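# Place a blue sponge flat on the shelf's top tier

## Task

Put one blue sponge on the top level of the shelf so that it lies flat. The shelf must not be shifted from its spot, the other sponges already there must stay lying flat and not touching each other, and at the end neither gripper may be in contact with any sponge.

## Robot and tools

ROBOT. Two arms, left_arm and right_arm, each ending in a two-finger parallel gripper with a wrist camera. Two head cameras sit on a stand behind the arms. Camera names: cam_head_left and cam_head_right (896x504), cam_left_wrist and cam_right_wrist (672x504, fisheye).

FRAMES. Scene frame: origin at table-top height, halfway between the two nominal bases; +x points out over the table, +y toward left_arm, +z up. The image sides do not match the arm names. Base roots: left_arm at (+0.028, +0.365, +0.044) m, right_arm at (+0.028, -0.352, +0.027) m, each turned only a fraction of a degree about z, so base axes nearly match scene axes. Hand positions, orientations, velocities and targets are reported in each arm's own base frame; the table is described in the scene frame. end_effector_position (metres) is the point between the finger pads, roughly 1 cm short of the fingertips. The fingers point along the gripper's +z axis and close along its y axis. Reported poses can be wrong by a few centimetres, more when the arm reaches far.

execute_actions(actions, cameras). actions is a list of actions; each action is a list of 1 to 15 rows, one row per 1/30 s control step; if fewer than 15 rows are given, the last row is held for the remaining steps. Every row is one flat list of 14 numbers for both arms together, each in [-1, 1]: left dx, dy, dz, rx, ry, rz, opening, then right dx, dy, dz, rx, ry, rz, opening. The first six of each arm are an offset, not a pose: displacement and rotation (rx, ry, rz form one rotation vector, turning about the Hand target point) along that arm's base axes, measured from the arm's Hand target as it stood when the action began. Every row of an action is measured from that same start, but each new action starts from the updated Hand target, so repeating an offset moves further. Scale: 1.0 = 0.6 m or 180 degrees. A translation longer than 1.0 may be shortened. Opening is absolute: +1 fully open (0.094 m), -1 closed. To leave an arm alone send six zeros and repeat its current opening (0 is itself an opening command). Images come only for an empty actions list or when cameras names them (["all"] for all, [] for none).

move(target, speed, blend, opening_speed, grip_force, blocking, cameras). target is one 14-number row in the same layout and scale, or a list of up to 15 such rows; every row is an offset from the Hand targets at the start of the move, not from the previous row. Grippers follow straight lines that all finish together, capped at 10 s total. speed: top path speed in m/s, 0.002 to 2.9, default 0.25 (rotation limited to twice that in rad/s); one value or one per row. blend: corner rounding in metres for lists, default 0 (stop at each row). opening_speed: rate of the opening command per second on the -1..+1 scale, at least 0.2. grip_force: per-pad force cap in newtons, 10 to 50, one value or one per arm; it persists until changed, and lower values close slowly. blocking=false returns after about 0.5 s while the move continues. The result adds a move: line with the ending (done, off_target, moving, held, fault) and any limits (paced = commanded pose clipped, held = steps withheld). done means within 10 mm and 2 degrees; it says nothing about contact.

wait(seconds): 0 to 3600; lets the scene and any running move continue. stop(): brakes the running move. zoom_image(camera, region): region [x0, y0, x1, y1] in pixels of that camera's newest image, at most 504 by 504. read_manual(section): licence texts only. finished_scene(scene): ends scene 1..3 irreversibly; after ending scene 1 make no further call in that reply.

RESULTS. Each arm: end_effector_position, end_effector_quat_wxyz, Hand target (the last command after clipping; the next offsets start from it), grip_measured (fingers' opening on the command scale, may read about 2.5 mm wide when empty), Joint positions (last value = opening in metres), Joint velocities (may be omitted when all are at noise level), Joint torques (total drive output, noisy, not zero in free air; joints 1-3 wrap at ±28 N m), Tool commands, motor temperatures, and for action calls some step-by-step positions.

BEHAVIOUR. Per step, commanded orientation is clipped to within 40 degrees of the actual one. Friction and gravity can leave a gripper a few cm short of its target; waiting will not fix it, so send the remaining distance as a fresh offset. A blocked arm keeps pushing until you command its target back past the gripper. Faster moves and targets set deeper past a contact push harder. Avoid paths near an arm's own base (the elbow can whip round) and keep the two grippers and wrist cameras apart: the clearance check does not guard them, and a press between arms can fail the scene. The sponge is soft: close slowly with opening_speed and a modest grip_force. Open well above grip_measured to release. Heat: MOTOR HOT at 75 °C, at 90 °C the arm folds and idles for the rest of the scene, at 100 °C it collapses; avoid long stretched holds or pushing into unreachable poses.

AVOID. Dropping the sponge or releasing it while moving, striking or shoving the shelf, knocking other sponges over or together, anything leaving the table, and ending with a finger still on a sponge.

Each tool is called after "Emit:" by a JSON object that holds its "method" and its "body", one argument or row to a line.

## Session

Emit:
{"method": "execute_actions", "body": {
  "actions": []
}}

Scene clock: 0.00 s.
left_arm: end_effector_position=(+0.3096, -0.1456, +0.3748) grip_measured=+1.000 end_effector_quat_wxyz=(+0.489, +0.133, +0.767, -0.393) | right_arm: end_effector_position=(+0.3785, +0.1167, +0.4237) grip_measured=+1.000 end_effector_quat_wxyz=(+0.659, -0.136, +0.737, -0.065)
Joint positions: left_arm=[-0.074 1.052 1.159 -0.403 0.752 -0.301 0.094] | right_arm=[0.465 1.182 1.317 -0.267 0.377 -0.232 0.094]
Joint velocities: within noise
Joint torques (N m): no reading
Motor temperatures (°C): left_arm=[26 27 33 25 24 27 28] | right_arm=[29 30 28 27 27 28 28]
Heat: left arm: 33 °C; right arm: 30 °C.
Hand target: left_arm +0.3043, -0.1463, +0.3928; +0.510, +0.148, +0.751, -0.392 | right_arm +0.3730, +0.1131, +0.4410; +0.676, -0.124, +0.724, -0.060
Tool commands: left_gripper/opening=+1.0 right_gripper/opening=+1.0

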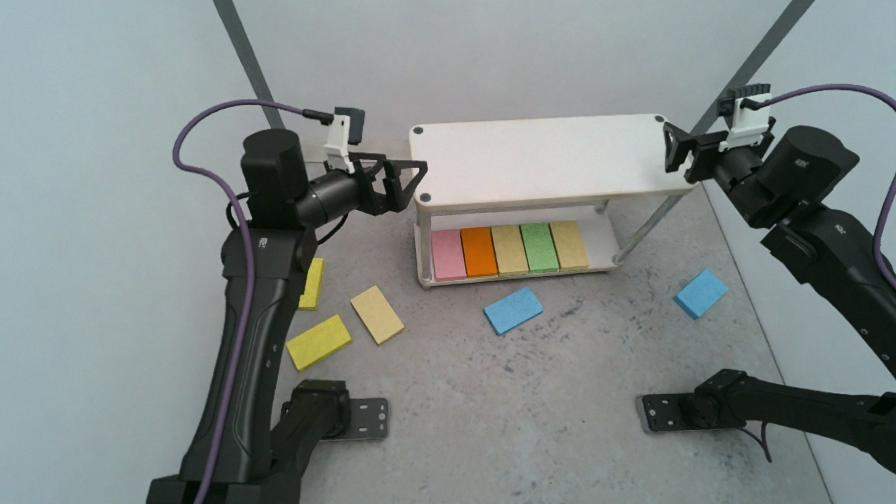

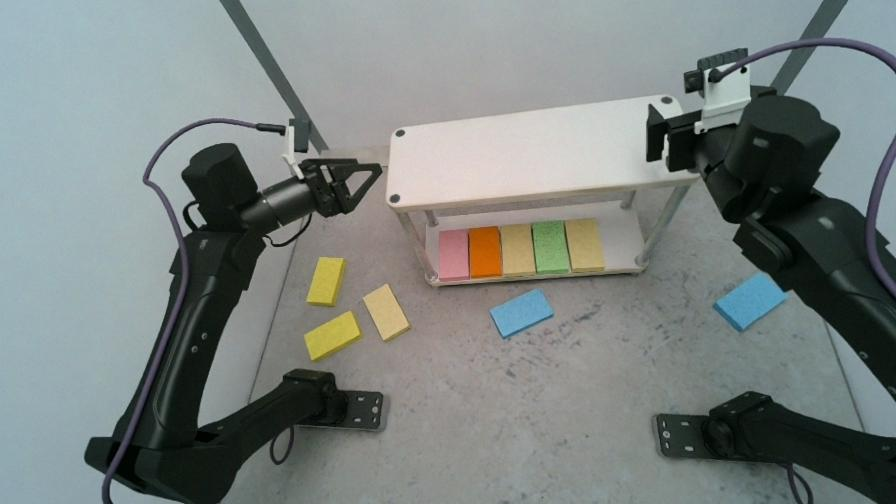

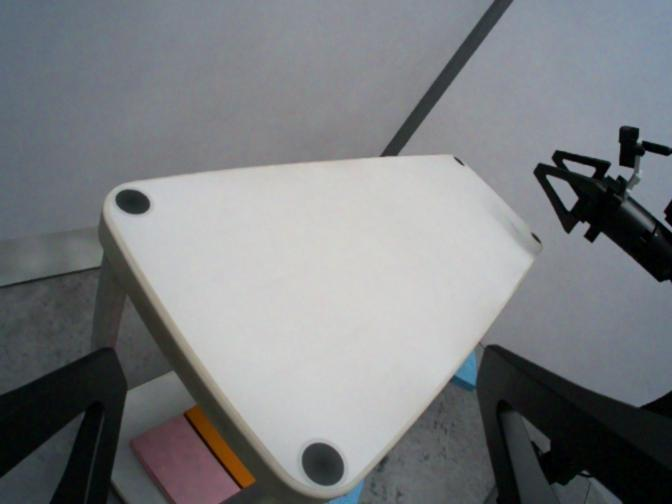

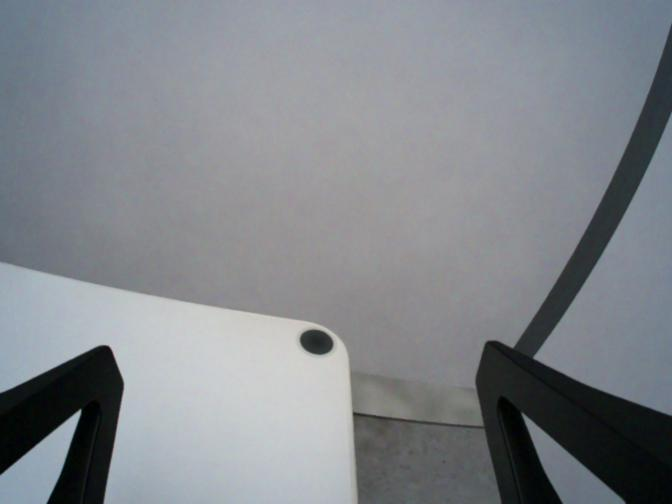

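Emit:
{"method": "move", "body": {
  "target": [
    [-0.24,-0.173,-0.055,0.2,0.02,-0.1,1,0,0,0,0,0,0,1],
    [-0.199,-0.323,-0.395,0.254,0.027,-0.124,1,0,0,0,0,0,0,1]
  ],
  "blend": [0.05,0],
  "speed": 0.4,
  "cameras": ["all"]
}}

Scene clock: 6.93 s.
left_arm: end_effector_position=(+0.1833, -0.3324, +0.1535) grip_measured=+1.000 end_effector_quat_wxyz=(+0.279, +0.461, +0.827, -0.158) | right_arm: end_effector_position=(+0.3785, +0.1167, +0.4237) grip_measured=+1.000 end_effector_quat_wxyz=(+0.659, -0.136, +0.737, -0.065)
Joint positions: left_arm=[-1.088 1.406 1.061 -0.573 -0.04 -0.059 0.094] | right_arm=[0.465 1.182 1.317 -0.267 0.377 -0.232 0.094]
Joint torques (N m): left_arm=[-0.46 -3.86 4.45 1.75 -0.15 -0.07] | right_arm=[-0.09 -4.46 6.76 2.21 0 0.01]
Heat: left arm: 34 °C; right arm: 30 °C.
Hand target: left_arm +0.1849, -0.3401, +0.1558; +0.298, +0.456, +0.822, -0.166 | right_arm +0.3730, +0.1131, +0.4410; +0.676, -0.124, +0.724, -0.060
Off the commanded pose: left_arm 0.008 m, 3 deg | right_arm 0.018 m, 3 deg.
move: off_target (left_arm)

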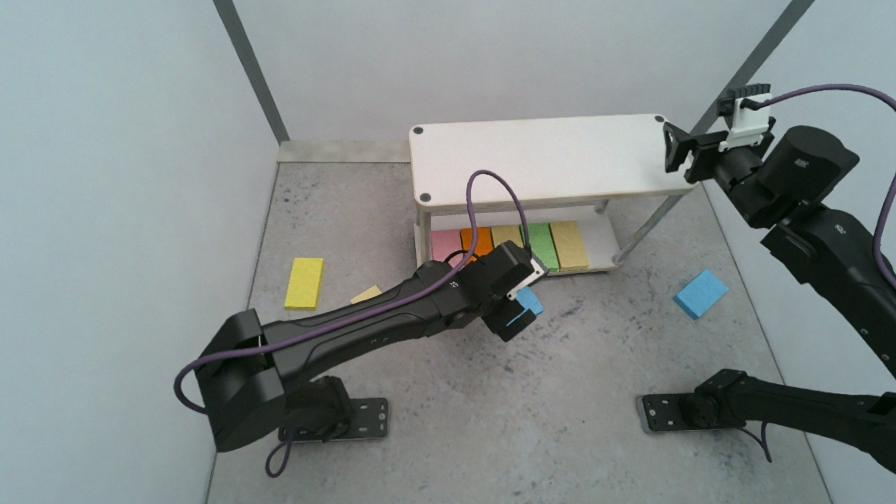

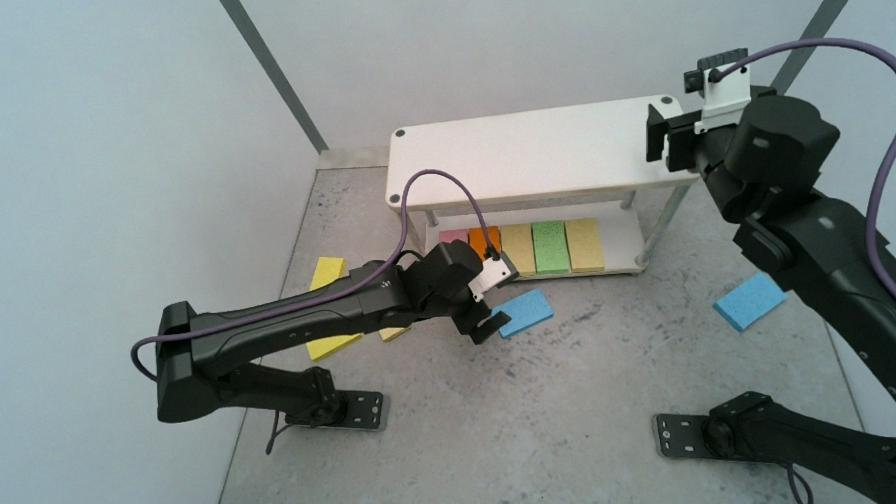

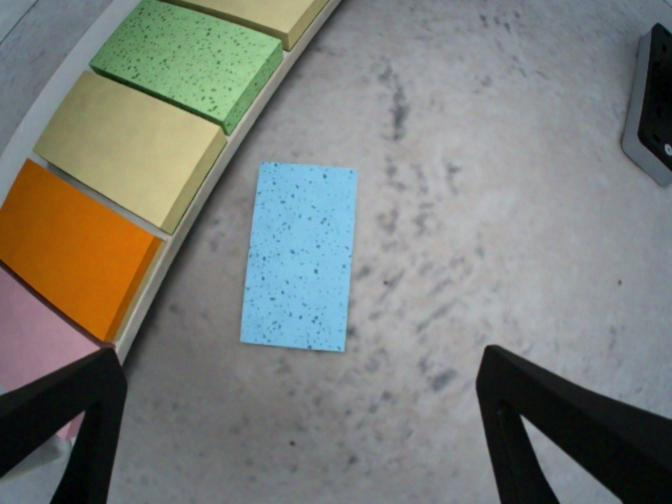

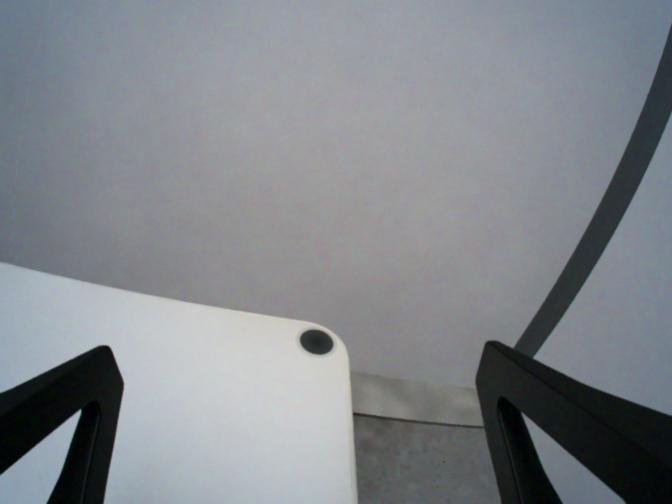

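Emit:
{"method": "move", "body": {
  "target": [0.0703,-0.082,-0.19,0,0,-0.022,1,0,0,0,0,0,0,1],
  "cameras": ["cam_left_wrist","cam_head_right"]
}}

Scene clock: 10.33 s.
left_arm: end_effector_position=(+0.2193, -0.3797, +0.0335) grip_measured=+1.000 end_effector_quat_wxyz=(+0.270, +0.487, +0.815, -0.159) | right_arm: end_effector_position=(+0.3785, +0.1167, +0.4237) grip_measured=+1.000 end_effector_quat_wxyz=(+0.659, -0.136, +0.737, -0.065)
Joint positions: left_arm=[-1.042 1.8 0.967 -0.099 0.017 0.029 0.094] | right_arm=[0.465 1.182 1.317 -0.267 0.377 -0.232 0.094]
Joint torques (N m): left_arm=[0.43 -6.04 5.01 1.73 0.14 0.04] | right_arm=[-0.1 -4.46 6.75 2.22 -0.01 0.01]
Heat: left arm: 34 °C; right arm: 31 °C.
Hand target: left_arm +0.2271, -0.3893, +0.0418; +0.292, +0.484, +0.806, -0.176 | right_arm +0.3730, +0.1131, +0.4410; +0.676, -0.124, +0.724, -0.060
Off the commanded pose: left_arm 0.015 m, 3 deg | right_arm 0.018 m, 3 deg.
move: off_target (left_arm)
Images, in order (width x height): cam_head_right 896x504, cam_left_wrist 672x504.

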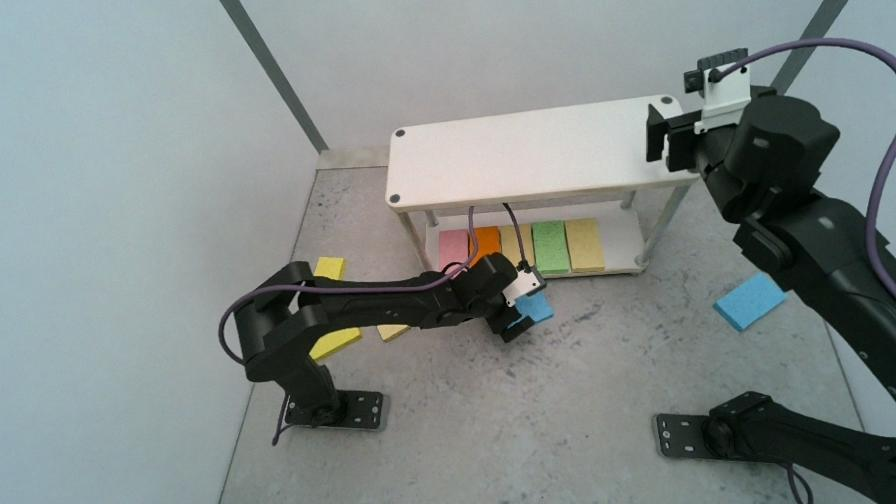

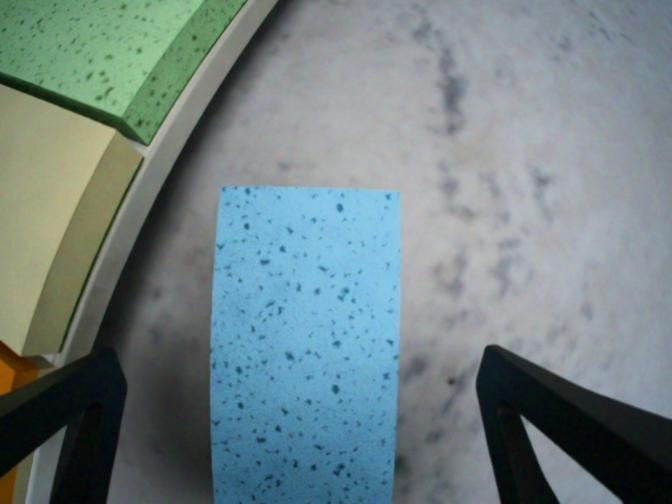

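Emit:
{"method": "move", "body": {
  "target": [
    [0.01,-0.0033,-0.098,0,0,-0.008,1,0,0,0,0,0,0,1],
    [0.01,-0.0033,-0.098,0,0,-0.008,0.25,0,0,0,0,0,0,1]
  ],
  "speed": 0.15,
  "grip_force": 30,
  "cameras": ["cam_left_wrist"]
}}

Emit:
{"method": "move", "body": {
  "target": [0,0,0.15,0,0,0,0.25,0,0,0,0,0,0,1],
  "cameras": ["cam_head_left","cam_head_right","cam_left_wrist"]
}}

Scene clock: 14.67 s.
left_arm: end_effector_position=(+0.2274, -0.3870, -0.0199) grip_measured=+0.380 end_effector_quat_wxyz=(+0.275, +0.496, +0.806, -0.167) | right_arm: end_effector_position=(+0.3785, +0.1167, +0.4237) grip_measured=+1.000 end_effector_quat_wxyz=(+0.659, -0.136, +0.737, -0.065)
Joint positions: left_arm=[-1.024 1.971 0.92 0.134 0.045 0.064 0.065] | right_arm=[0.465 1.182 1.317 -0.267 0.377 -0.232 0.094]
Joint torques (N m): left_arm=[0.54 -6.42 3.55 1.73 0.13 0.03] | right_arm=[-0.1 -4.46 6.75 2.22 -0.01 0.01]
Motor temperatures (°C): left_arm=[26 28 34 28 24 27 28] | right_arm=[29 30 31 33 27 28 28]
Heat: left arm: 34 °C; right arm: 33 °C.
Hand target: left_arm +0.2331, -0.3912, -0.0170; +0.290, +0.494, +0.800, -0.180 | right_arm +0.3730, +0.1131, +0.4410; +0.676, -0.124, +0.724, -0.060
Off the commanded pose: left_arm 0.008 m, 2 deg | right_arm 0.018 m, 3 deg.
grip_force (N): 30, 30
move: done; target 2's new opening was sent with left_arm's hand 0.009 m and 3 deg from that target

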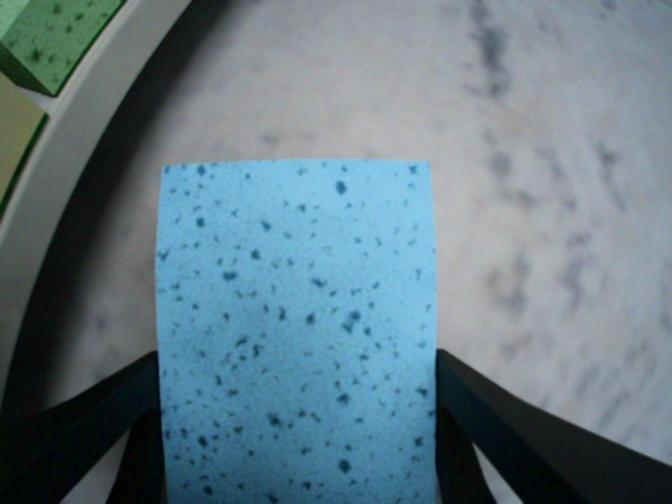

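Scene clock: 16.40 s.
left_arm: end_effector_position=(+0.2228, -0.3794, +0.0407) grip_measured=+0.378 end_effector_quat_wxyz=(+0.265, +0.498, +0.810, -0.162) | right_arm: end_effector_position=(+0.3785, +0.1167, +0.4237) grip_measured=+1.000 end_effector_quat_wxyz=(+0.659, -0.136, +0.737, -0.065)
Joint positions: left_arm=[-1.024 1.793 0.996 -0.143 0.045 0.064 0.065] | right_arm=[0.465 1.182 1.317 -0.267 0.377 -0.232 0.094]
Joint torques (N m): left_arm=[0.5 -8.77 9.24 0.92 0.14 0.04] | right_arm=[-0.09 -4.46 6.76 2.21 -0.01 0.01]
Heat: left arm: 34 °C; right arm: 33 °C.
Hand target: left_arm +0.2331, -0.3912, +0.0730; +0.290, +0.494, +0.800, -0.180 | right_arm +0.3730, +0.1131, +0.4410; +0.676, -0.124, +0.724, -0.060
Off the commanded pose: left_arm 0.036 m, 4 deg | right_arm 0.018 m, 3 deg.
grip_force (N): 30, 30
move: off_target (left_arm)

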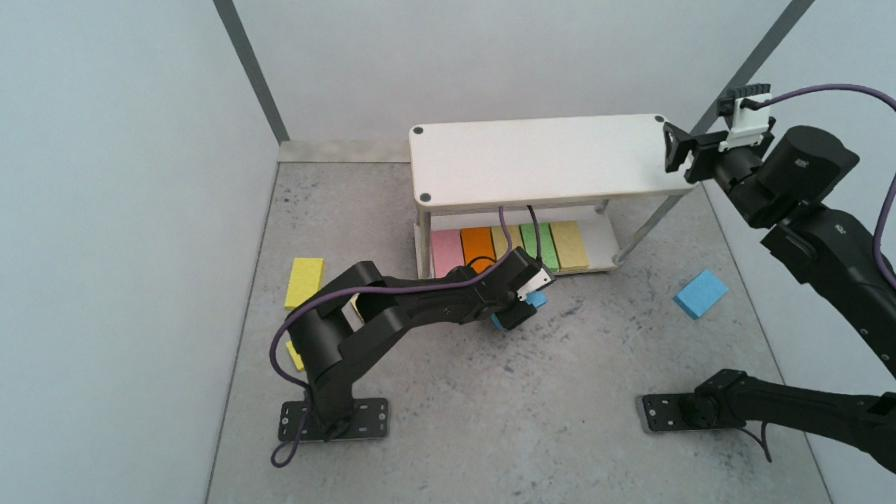

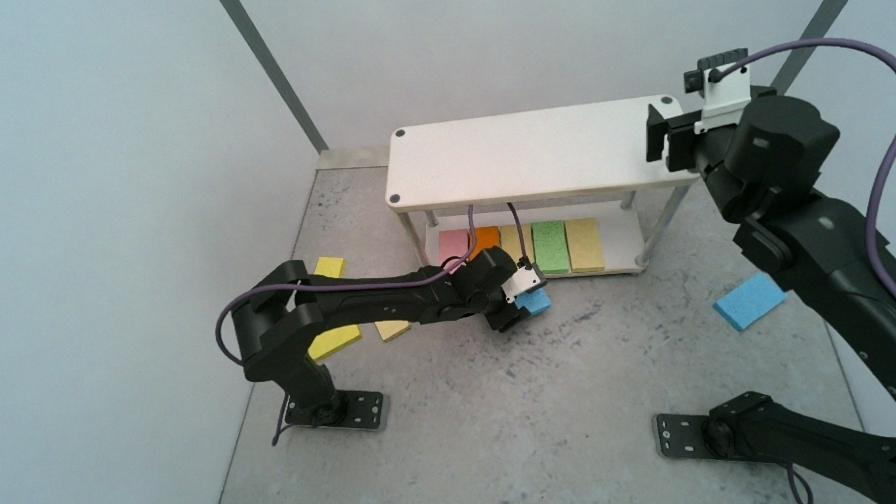

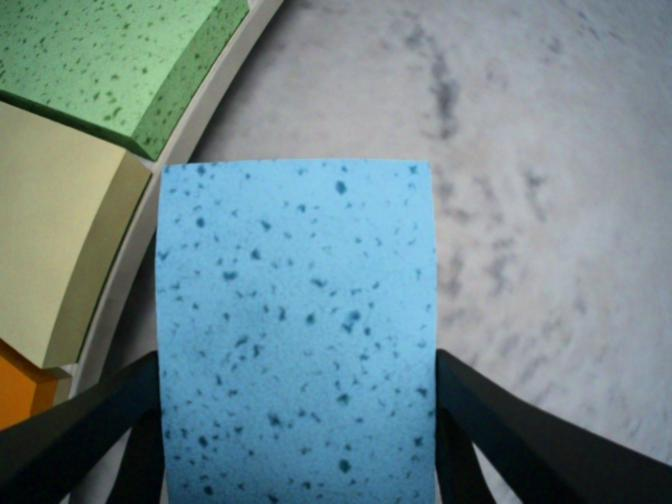

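Emit:
{"method": "move", "body": {
  "target": [
    [-0.105,0.102,0.212,0,0,0,0.25,0,0,0,0,0,0,1],
    [-0.072,0.185,0.578,0,0,0.07,0.25,0,0,0,0,0,0,1]
  ],
  "blend": [0.04,0],
  "speed": 0.3,
  "cameras": ["cam_head_left","cam_head_right","cam_left_wrist"]
}}

Scene clock: 20.60 s.
left_arm: end_effector_position=(+0.1872, -0.2914, +0.4094) grip_measured=+0.378 end_effector_quat_wxyz=(+0.332, +0.413, +0.831, -0.171) | right_arm: end_effector_position=(+0.3785, +0.1167, +0.4237) grip_measured=+1.000 end_effector_quat_wxyz=(+0.659, -0.136, +0.737, -0.065)
Joint positions: left_arm=[-1.039 1.61 2.339 -1.536 -0.07 -0.089 0.065] | right_arm=[0.465 1.182 1.317 -0.267 0.377 -0.232 0.094]
Joint torques (N m): left_arm=[0.55 -3.52 6.76 1.07 -0.16 -0.08] | right_arm=[-0.1 -4.46 6.75 2.21 -0.01 0.01]
Heat: left arm: 35 °C; right arm: 34 °C.
Hand target: left_arm +0.1899, -0.2802, +0.4198; +0.308, +0.403, +0.849, -0.147 | right_arm +0.3730, +0.1131, +0.4410; +0.676, -0.124, +0.724, -0.060
Off the commanded pose: left_arm 0.015 m, 5 deg | right_arm 0.018 m, 3 deg.
joint sent to its limit (left arm) — joint 4 (wrist pitch), lower limit. The joint targets are off in position and orientation.
grip_force (N): 30, 30
move: off_target (left_arm)

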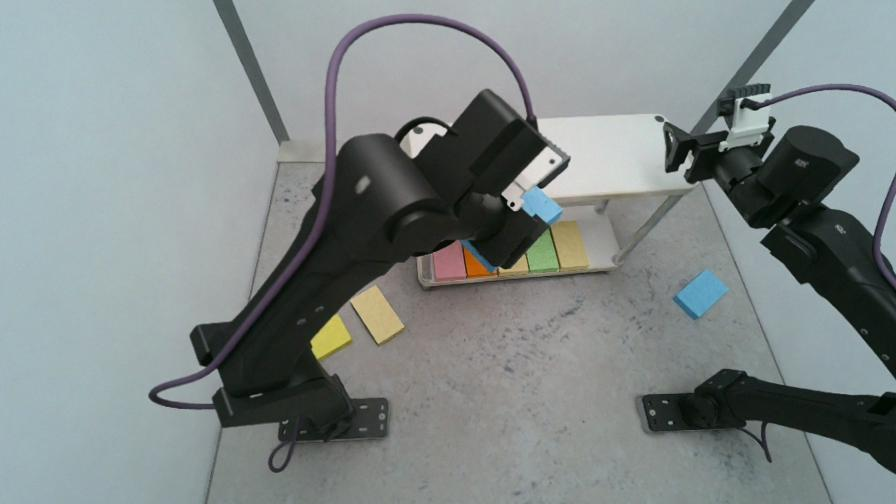

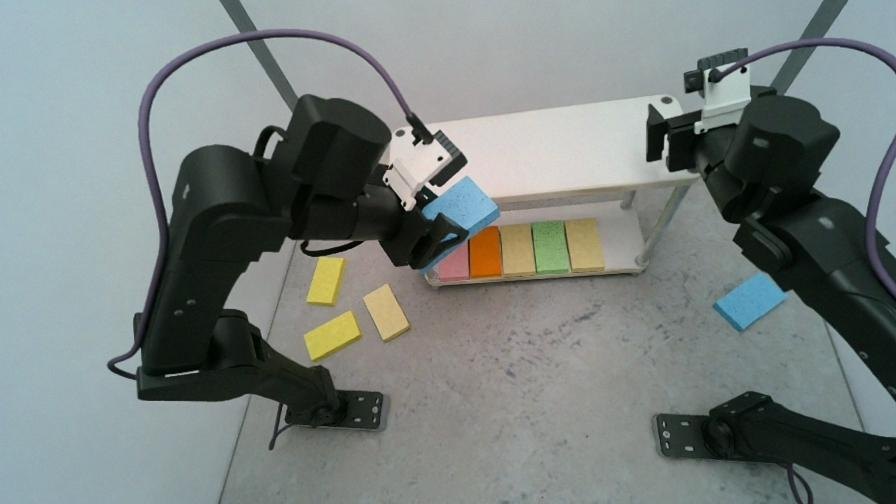

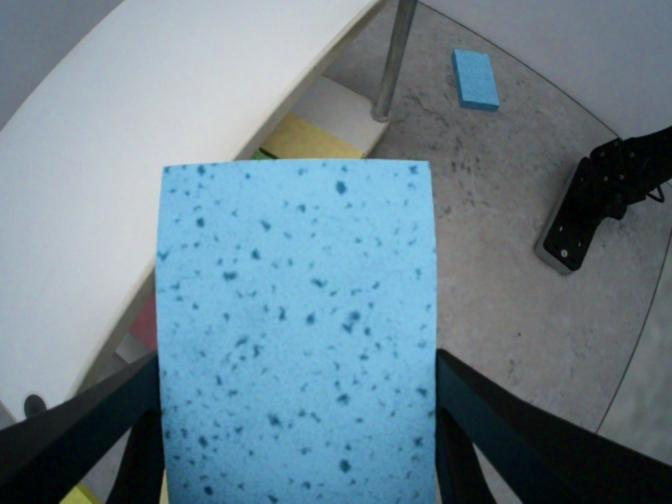

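Emit:
{"method": "move", "body": {
  "target": [0.318,0.06,-0.01,0,0,0,0.25,0,0,0,0,0,0,1],
  "speed": 0.25,
  "cameras": ["cam_head_left","cam_head_right","cam_left_wrist"]
}}

Scene clock: 23.80 s.
left_arm: end_effector_position=(+0.3848, -0.2403, +0.3982) grip_measured=+0.378 end_effector_quat_wxyz=(+0.378, +0.376, +0.833, -0.149) | right_arm: end_effector_position=(+0.3785, +0.1167, +0.4237) grip_measured=+1.000 end_effector_quat_wxyz=(+0.659, -0.136, +0.737, -0.065)
Joint positions: left_arm=[-0.462 2.049 2.825 -1.538 0.249 0.279 0.065] | right_arm=[0.465 1.182 1.317 -0.267 0.377 -0.232 0.094]
Joint torques (N m): left_arm=[0.39 -6.64 6.48 1.41 0.28 0.03] | right_arm=[-0.1 -4.46 6.76 2.22 -0.01 0.01]
Heat: left arm: 36 °C; right arm: 35 °C.
Hand target: left_arm +0.3807, -0.2442, +0.4138; +0.308, +0.403, +0.849, -0.147 | right_arm +0.3730, +0.1131, +0.4410; +0.676, -0.124, +0.724, -0.060
Off the commanded pose: left_arm 0.017 m, 9 deg | right_arm 0.018 m, 3 deg.
elbow stopped short (left arm): the move would have taken joint 3 (elbow) straighter than the controller allows.
grip_force (N): 30, 30
move: off_target (left_arm)

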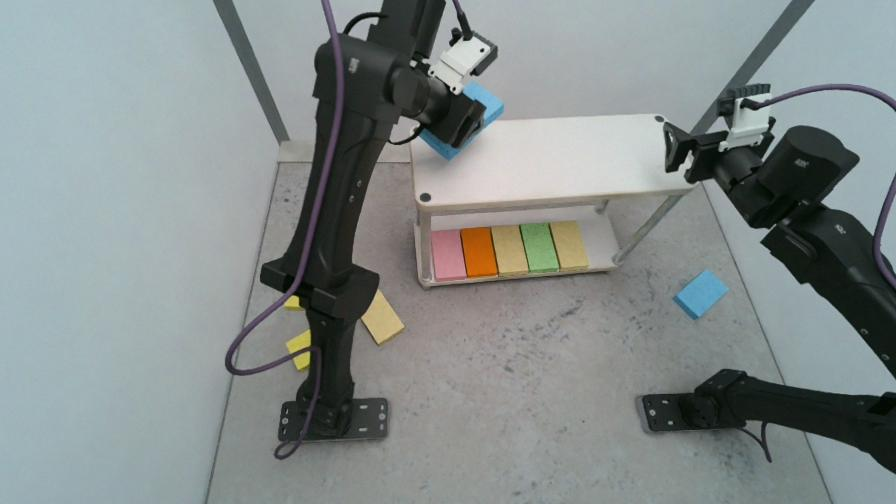

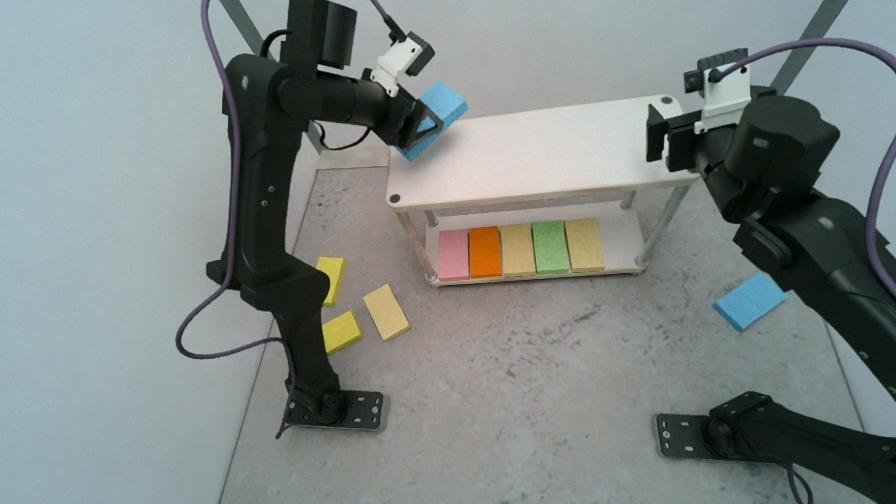

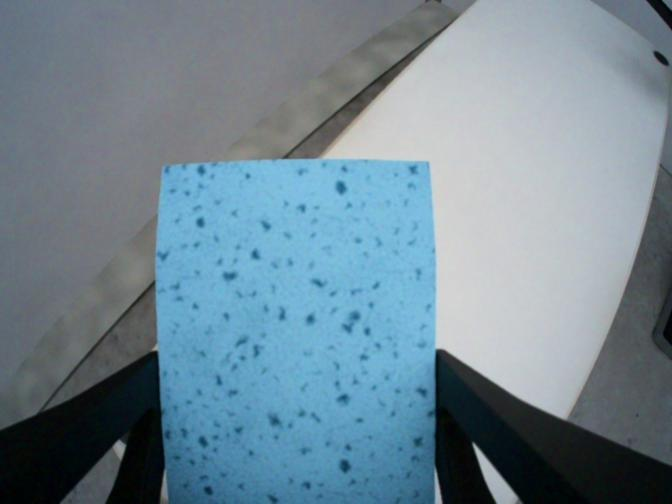

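Emit:
{"method": "move", "body": {
  "target": [-0.018,-0.03,-0.093,0.008,0.008,-0.028,0.25,0,0,0,0,0,0,1],
  "speed": 0.15,
  "cameras": ["cam_head_left","cam_head_right","cam_left_wrist"]
}}

Scene clock: 26.00 s.
left_arm: end_effector_position=(+0.3801, -0.2562, +0.3638) grip_measured=+0.378 end_effector_quat_wxyz=(+0.331, +0.426, +0.829, -0.145) | right_arm: end_effector_position=(+0.3785, +0.1167, +0.4237) grip_measured=+1.000 end_effector_quat_wxyz=(+0.659, -0.136, +0.737, -0.065)
Joint positions: left_arm=[-0.493 2.058 2.727 -1.539 0.263 0.36 0.065] | right_arm=[0.465 1.182 1.317 -0.267 0.377 -0.232 0.094]
Joint torques (N m): left_arm=[-0.44 -7.04 2.93 1.02 0.32 0.02] | right_arm=[-0.09 -4.46 6.76 2.21 -0.01 0]
Heat: left arm: 35 °C; right arm: 35 °C.
Hand target: left_arm +0.3699, -0.2622, +0.3580; +0.286, +0.442, +0.836, -0.155 | right_arm +0.3730, +0.1131, +0.4410; +0.676, -0.124, +0.724, -0.060
Off the commanded pose: left_arm 0.013 m, 6 deg | right_arm 0.018 m, 3 deg.
joint sent to its limit (left arm) — joint 4 (wrist pitch), lower limit. The joint targets are off in position, not in orientation.
grip_force (N): 30, 30
move: off_target (left_arm)

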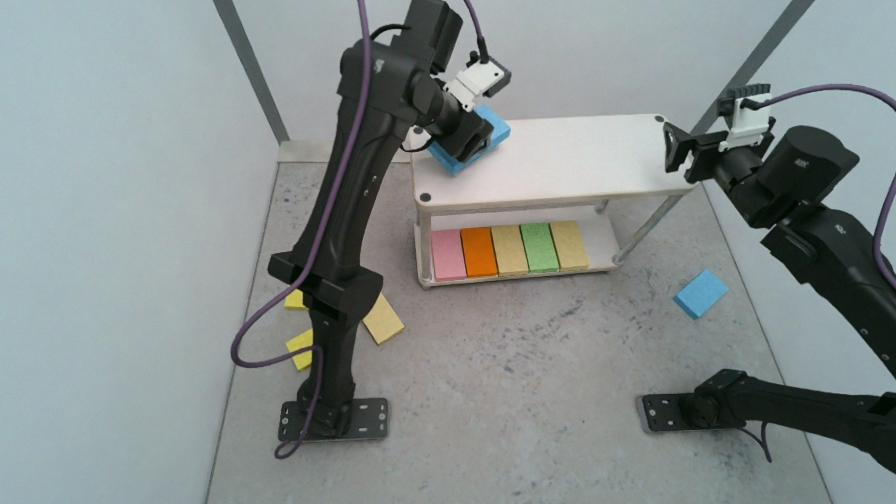

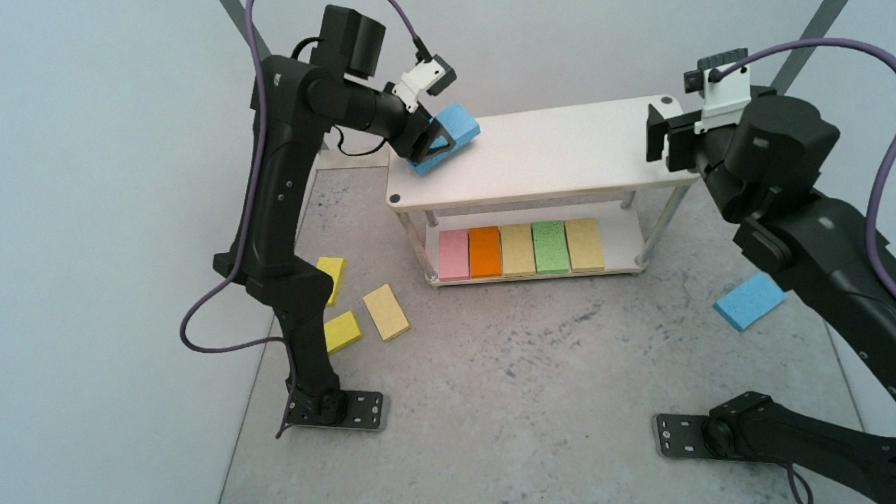

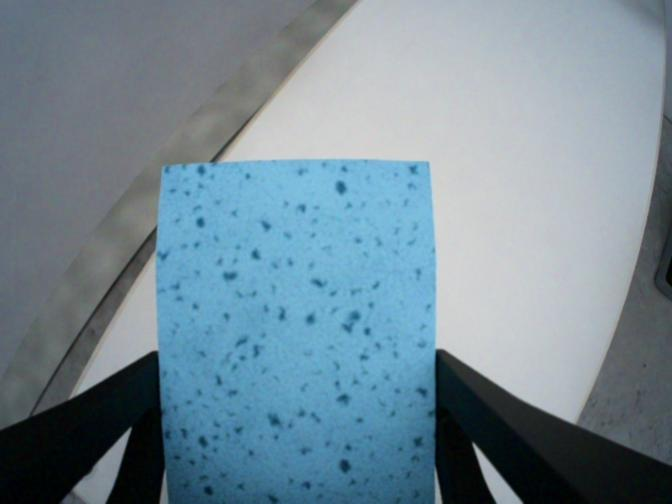

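Emit:
{"method": "move", "body": {
  "target": [-0.025,-0.017,-0.047,0,0,0,0.25,0,0,0,0,0,0,1],
  "speed": 0.1,
  "cameras": ["cam_head_left","cam_head_right","cam_left_wrist"]
}}

Scene clock: 27.53 s.
left_arm: end_effector_position=(+0.3698, -0.2683, +0.3339) grip_measured=+0.378 end_effector_quat_wxyz=(+0.302, +0.438, +0.834, -0.147) | right_arm: end_effector_position=(+0.3785, +0.1167, +0.4237) grip_measured=+1.000 end_effector_quat_wxyz=(+0.659, -0.136, +0.737, -0.065)
Joint positions: left_arm=[-0.531 1.949 2.426 -1.403 0.252 0.351 0.065] | right_arm=[0.465 1.182 1.317 -0.267 0.377 -0.232 0.094]
Joint torques (N m): left_arm=[-1.18 -8.09 2.44 1 0.14 -0.12] | right_arm=[-0.1 -4.46 6.75 2.21 -0.01 0.01]
Heat: left arm: 35 °C; right arm: 36 °C.
Hand target: left_arm +0.3549, -0.2724, +0.3298; +0.286, +0.442, +0.836, -0.155 | right_arm +0.3730, +0.1131, +0.4410; +0.676, -0.124, +0.724, -0.060
Off the commanded pose: left_arm 0.016 m, 2 deg | right_arm 0.018 m, 3 deg.
grip_force (N): 30, 30
move: off_target (left_arm)

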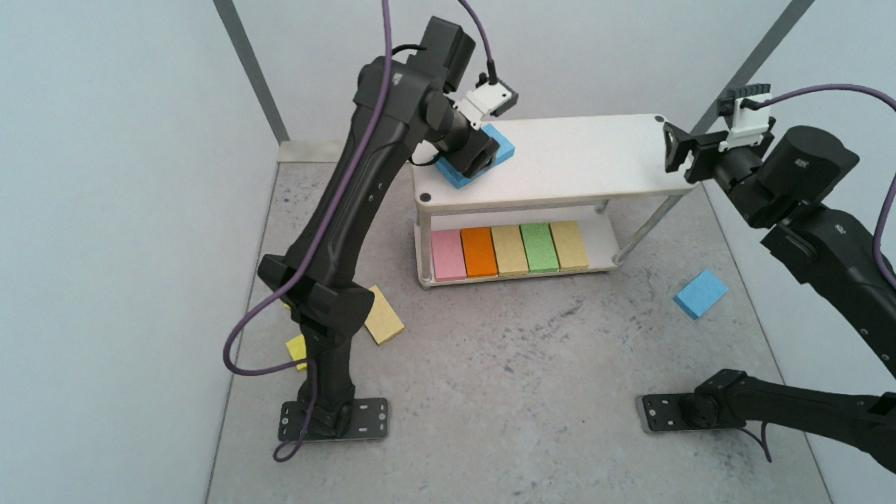

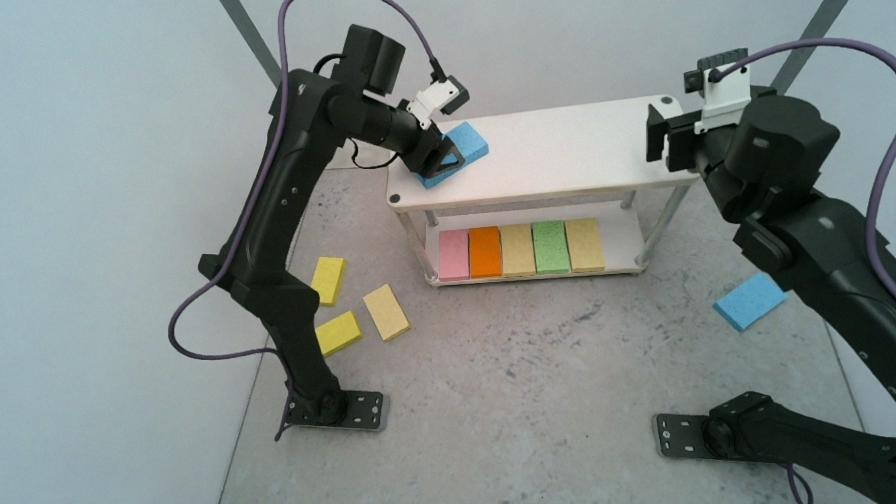

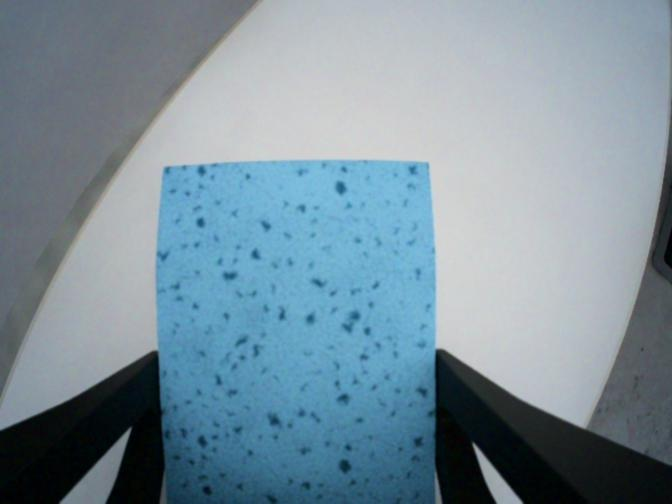

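Emit:
{"method": "move", "body": {
  "target": [-0.006,0,-0.025,0,0,0,0.25,0,0,0,0,0,0,1],
  "speed": 0.06,
  "cameras": ["cam_head_right","cam_left_wrist"]
}}

Scene clock: 30.43 s.
left_arm: end_effector_position=(+0.3694, -0.2680, +0.3351) grip_measured=+0.378 end_effector_quat_wxyz=(+0.328, +0.434, +0.826, -0.147) | right_arm: end_effector_position=(+0.3785, +0.1167, +0.4237) grip_measured=+1.000 end_effector_quat_wxyz=(+0.659, -0.136, +0.737, -0.065)
Joint positions: left_arm=[-0.533 1.856 2.256 -1.271 0.247 0.345 0.065] | right_arm=[0.465 1.182 1.317 -0.267 0.377 -0.232 0.094]
Joint torques (N m): left_arm=[-1.44 -6.6 2.1 0.82 0.13 -0.1] | right_arm=[-0.1 -4.46 6.75 2.21 -0.01 0.01]
Heat: left arm: 35 °C; right arm: 36 °C.
Hand target: left_arm +0.3513, -0.2724, +0.3148; +0.286, +0.442, +0.836, -0.155 | right_arm +0.3730, +0.1131, +0.4410; +0.676, -0.124, +0.724, -0.060
Off the commanded pose: left_arm 0.028 m, 5 deg | right_arm 0.018 m, 3 deg.
grip_force (N): 30, 30
move: off_target (left_arm)

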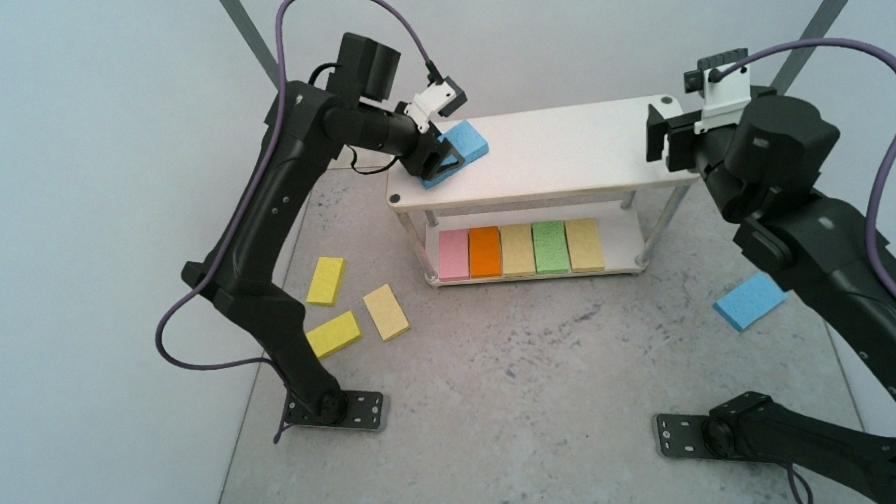

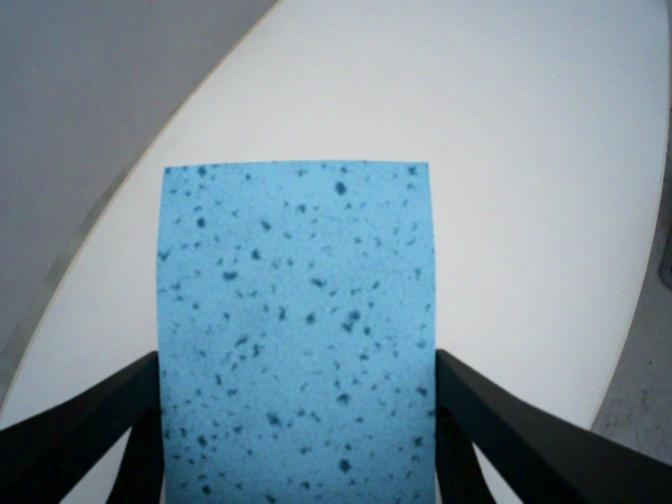

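Emit:
{"method": "move", "body": {
  "target": [
    [0.006,0,0.01,0.027,0.019,0,0.25,0,0,0,0,0,0,1],
    [0.006,0,0.01,0.027,0.019,0,0.7,0,0,0,0,0,0,1]
  ],
  "speed": 0.06,
  "opening_speed": 0.5,
  "cameras": ["cam_head_right","cam_left_wrist"]
}}

Scene clock: 33.80 s.
left_arm: end_effector_position=(+0.3664, -0.2694, +0.3244) grip_measured=+0.697 end_effector_quat_wxyz=(+0.272, +0.435, +0.848, -0.130) | right_arm: end_effector_position=(+0.3785, +0.1167, +0.4237) grip_measured=+1.000 end_effector_quat_wxyz=(+0.659, -0.136, +0.737, -0.065)
Joint positions: left_arm=[-0.554 2.026 2.552 -1.515 0.207 0.331 0.08] | right_arm=[0.465 1.182 1.317 -0.267 0.377 -0.232 0.094]
Joint torques (N m): left_arm=[-0.61 -6.42 5.78 0.68 0.13 0.02] | right_arm=[-0.1 -4.46 6.75 2.21 0 0.01]
Heat: left arm: 35 °C; right arm: 36 °C.
Hand target: left_arm +0.3549, -0.2724, +0.3208; +0.242, +0.449, +0.850, -0.132 | right_arm +0.3730, +0.1131, +0.4410; +0.676, -0.124, +0.724, -0.060
Off the commanded pose: left_arm 0.012 m, 4 deg | right_arm 0.018 m, 3 deg.
joint sent to its limit (left arm) — joint 4 (wrist pitch), lower limit. The joint targets are off in position, not in orientation.
grip_force (N): 30, 30
move: off_target (left_arm); target 2's new opening was sent with left_arm's hand 0.019 m and 6 deg from that target

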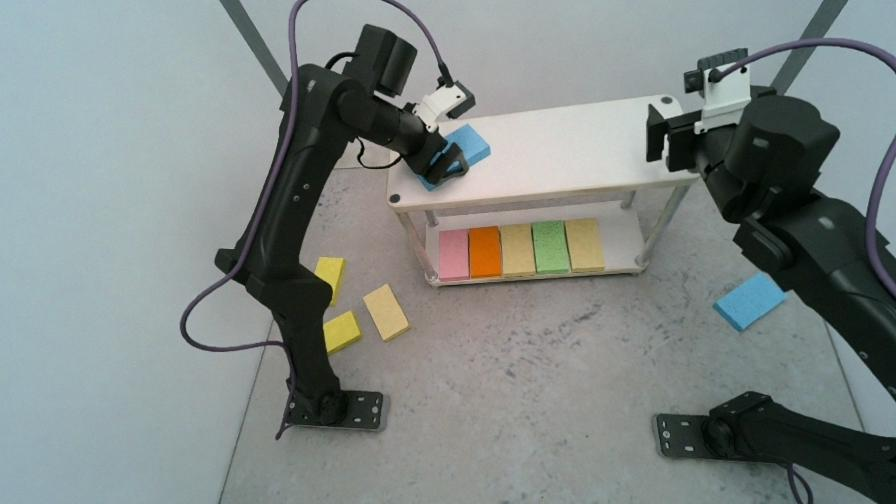

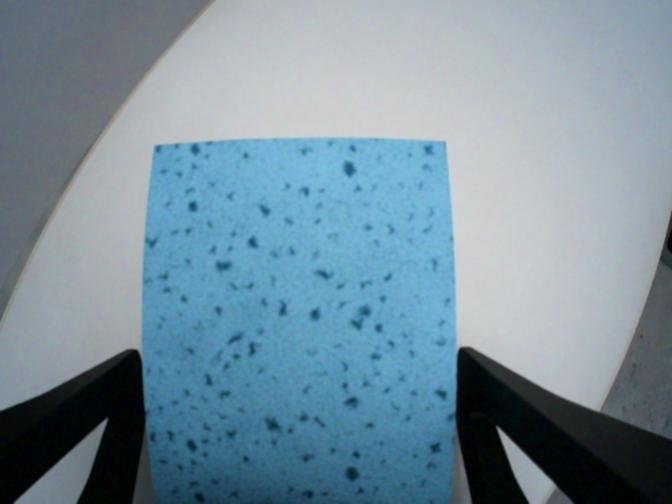

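Emit:
{"method": "move", "body": {
  "target": [
    [0,0,0.003,0,0,0,1,0,0,0,0,0,0,1],
    [-0.08,0.08,0.15,-0.01,-0.01,0,1,0,0,0,0,0,0,1],
    [-0.25,0.13,0.15,-0.01,-0.01,0,1,0,0,0,0,0,0,1]
  ],
  "speed": 0.2,
  "opening_speed": 1.0,
  "blend": [0,0.03,0],
  "cameras": ["cam_head_left","cam_head_right","cam_left_wrist"]
}}

Scene clock: 37.47 s.
left_arm: end_effector_position=(+0.2151, -0.1996, +0.4121) grip_measured=+0.998 end_effector_quat_wxyz=(+0.352, +0.428, +0.817, -0.157) | right_arm: end_effector_position=(+0.3785, +0.1167, +0.4237) grip_measured=+1.000 end_effector_quat_wxyz=(+0.659, -0.136, +0.737, -0.065)
Joint positions: left_arm=[-0.636 1.414 2.156 -1.539 0.189 0.253 0.094] | right_arm=[0.465 1.182 1.317 -0.267 0.377 -0.232 0.094]
Joint torques (N m): left_arm=[-0.35 -3.11 2.74 1.13 0 -0.11] | right_arm=[-0.1 -4.46 6.76 2.21 -0.01 0.01]
Heat: left arm: 35 °C; right arm: 37 °C.
Hand target: left_arm +0.2049, -0.1944, +0.4108; +0.262, +0.447, +0.844, -0.138 | right_arm +0.3730, +0.1131, +0.4410; +0.676, -0.124, +0.724, -0.060
Off the commanded pose: left_arm 0.011 m, 11 deg | right_arm 0.018 m, 3 deg.
joint sent to its limit (left arm) — joint 4 (wrist pitch), lower limit. The joint targets are off in position and orientation.
grip_force (N): 30, 30
move: off_target (left_arm)

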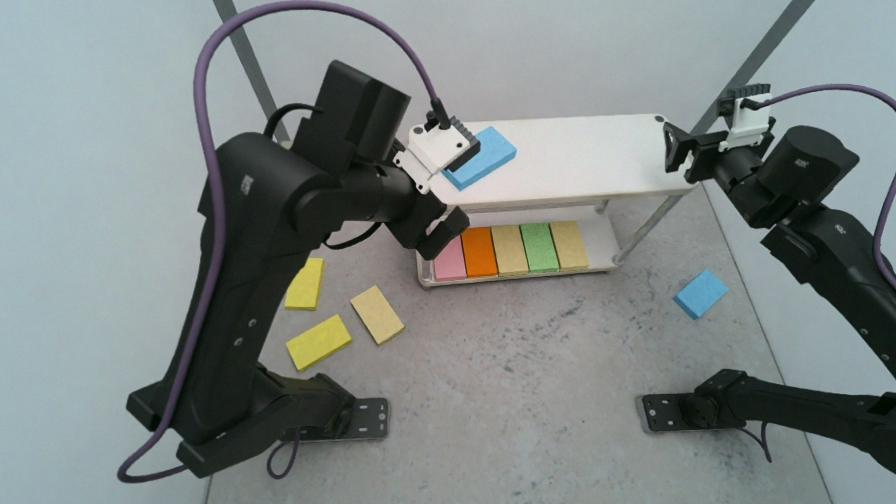

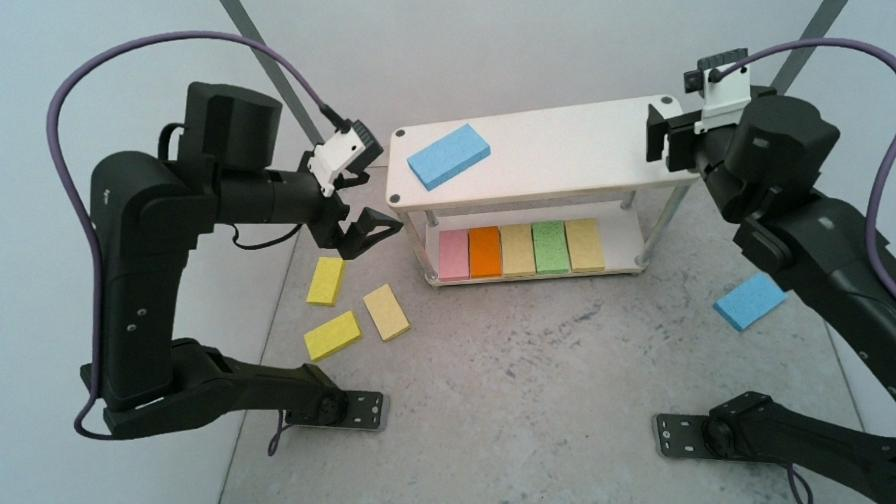

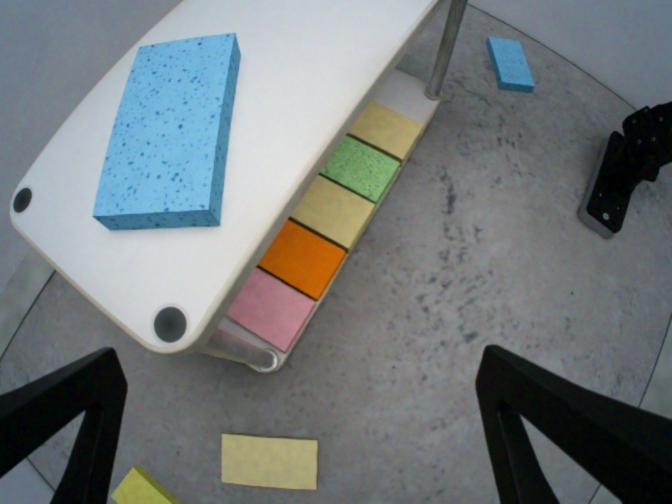

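Emit:
{"method": "finished_scene", "body": {
  "scene": 1
}}

The scene is finished: the task was done.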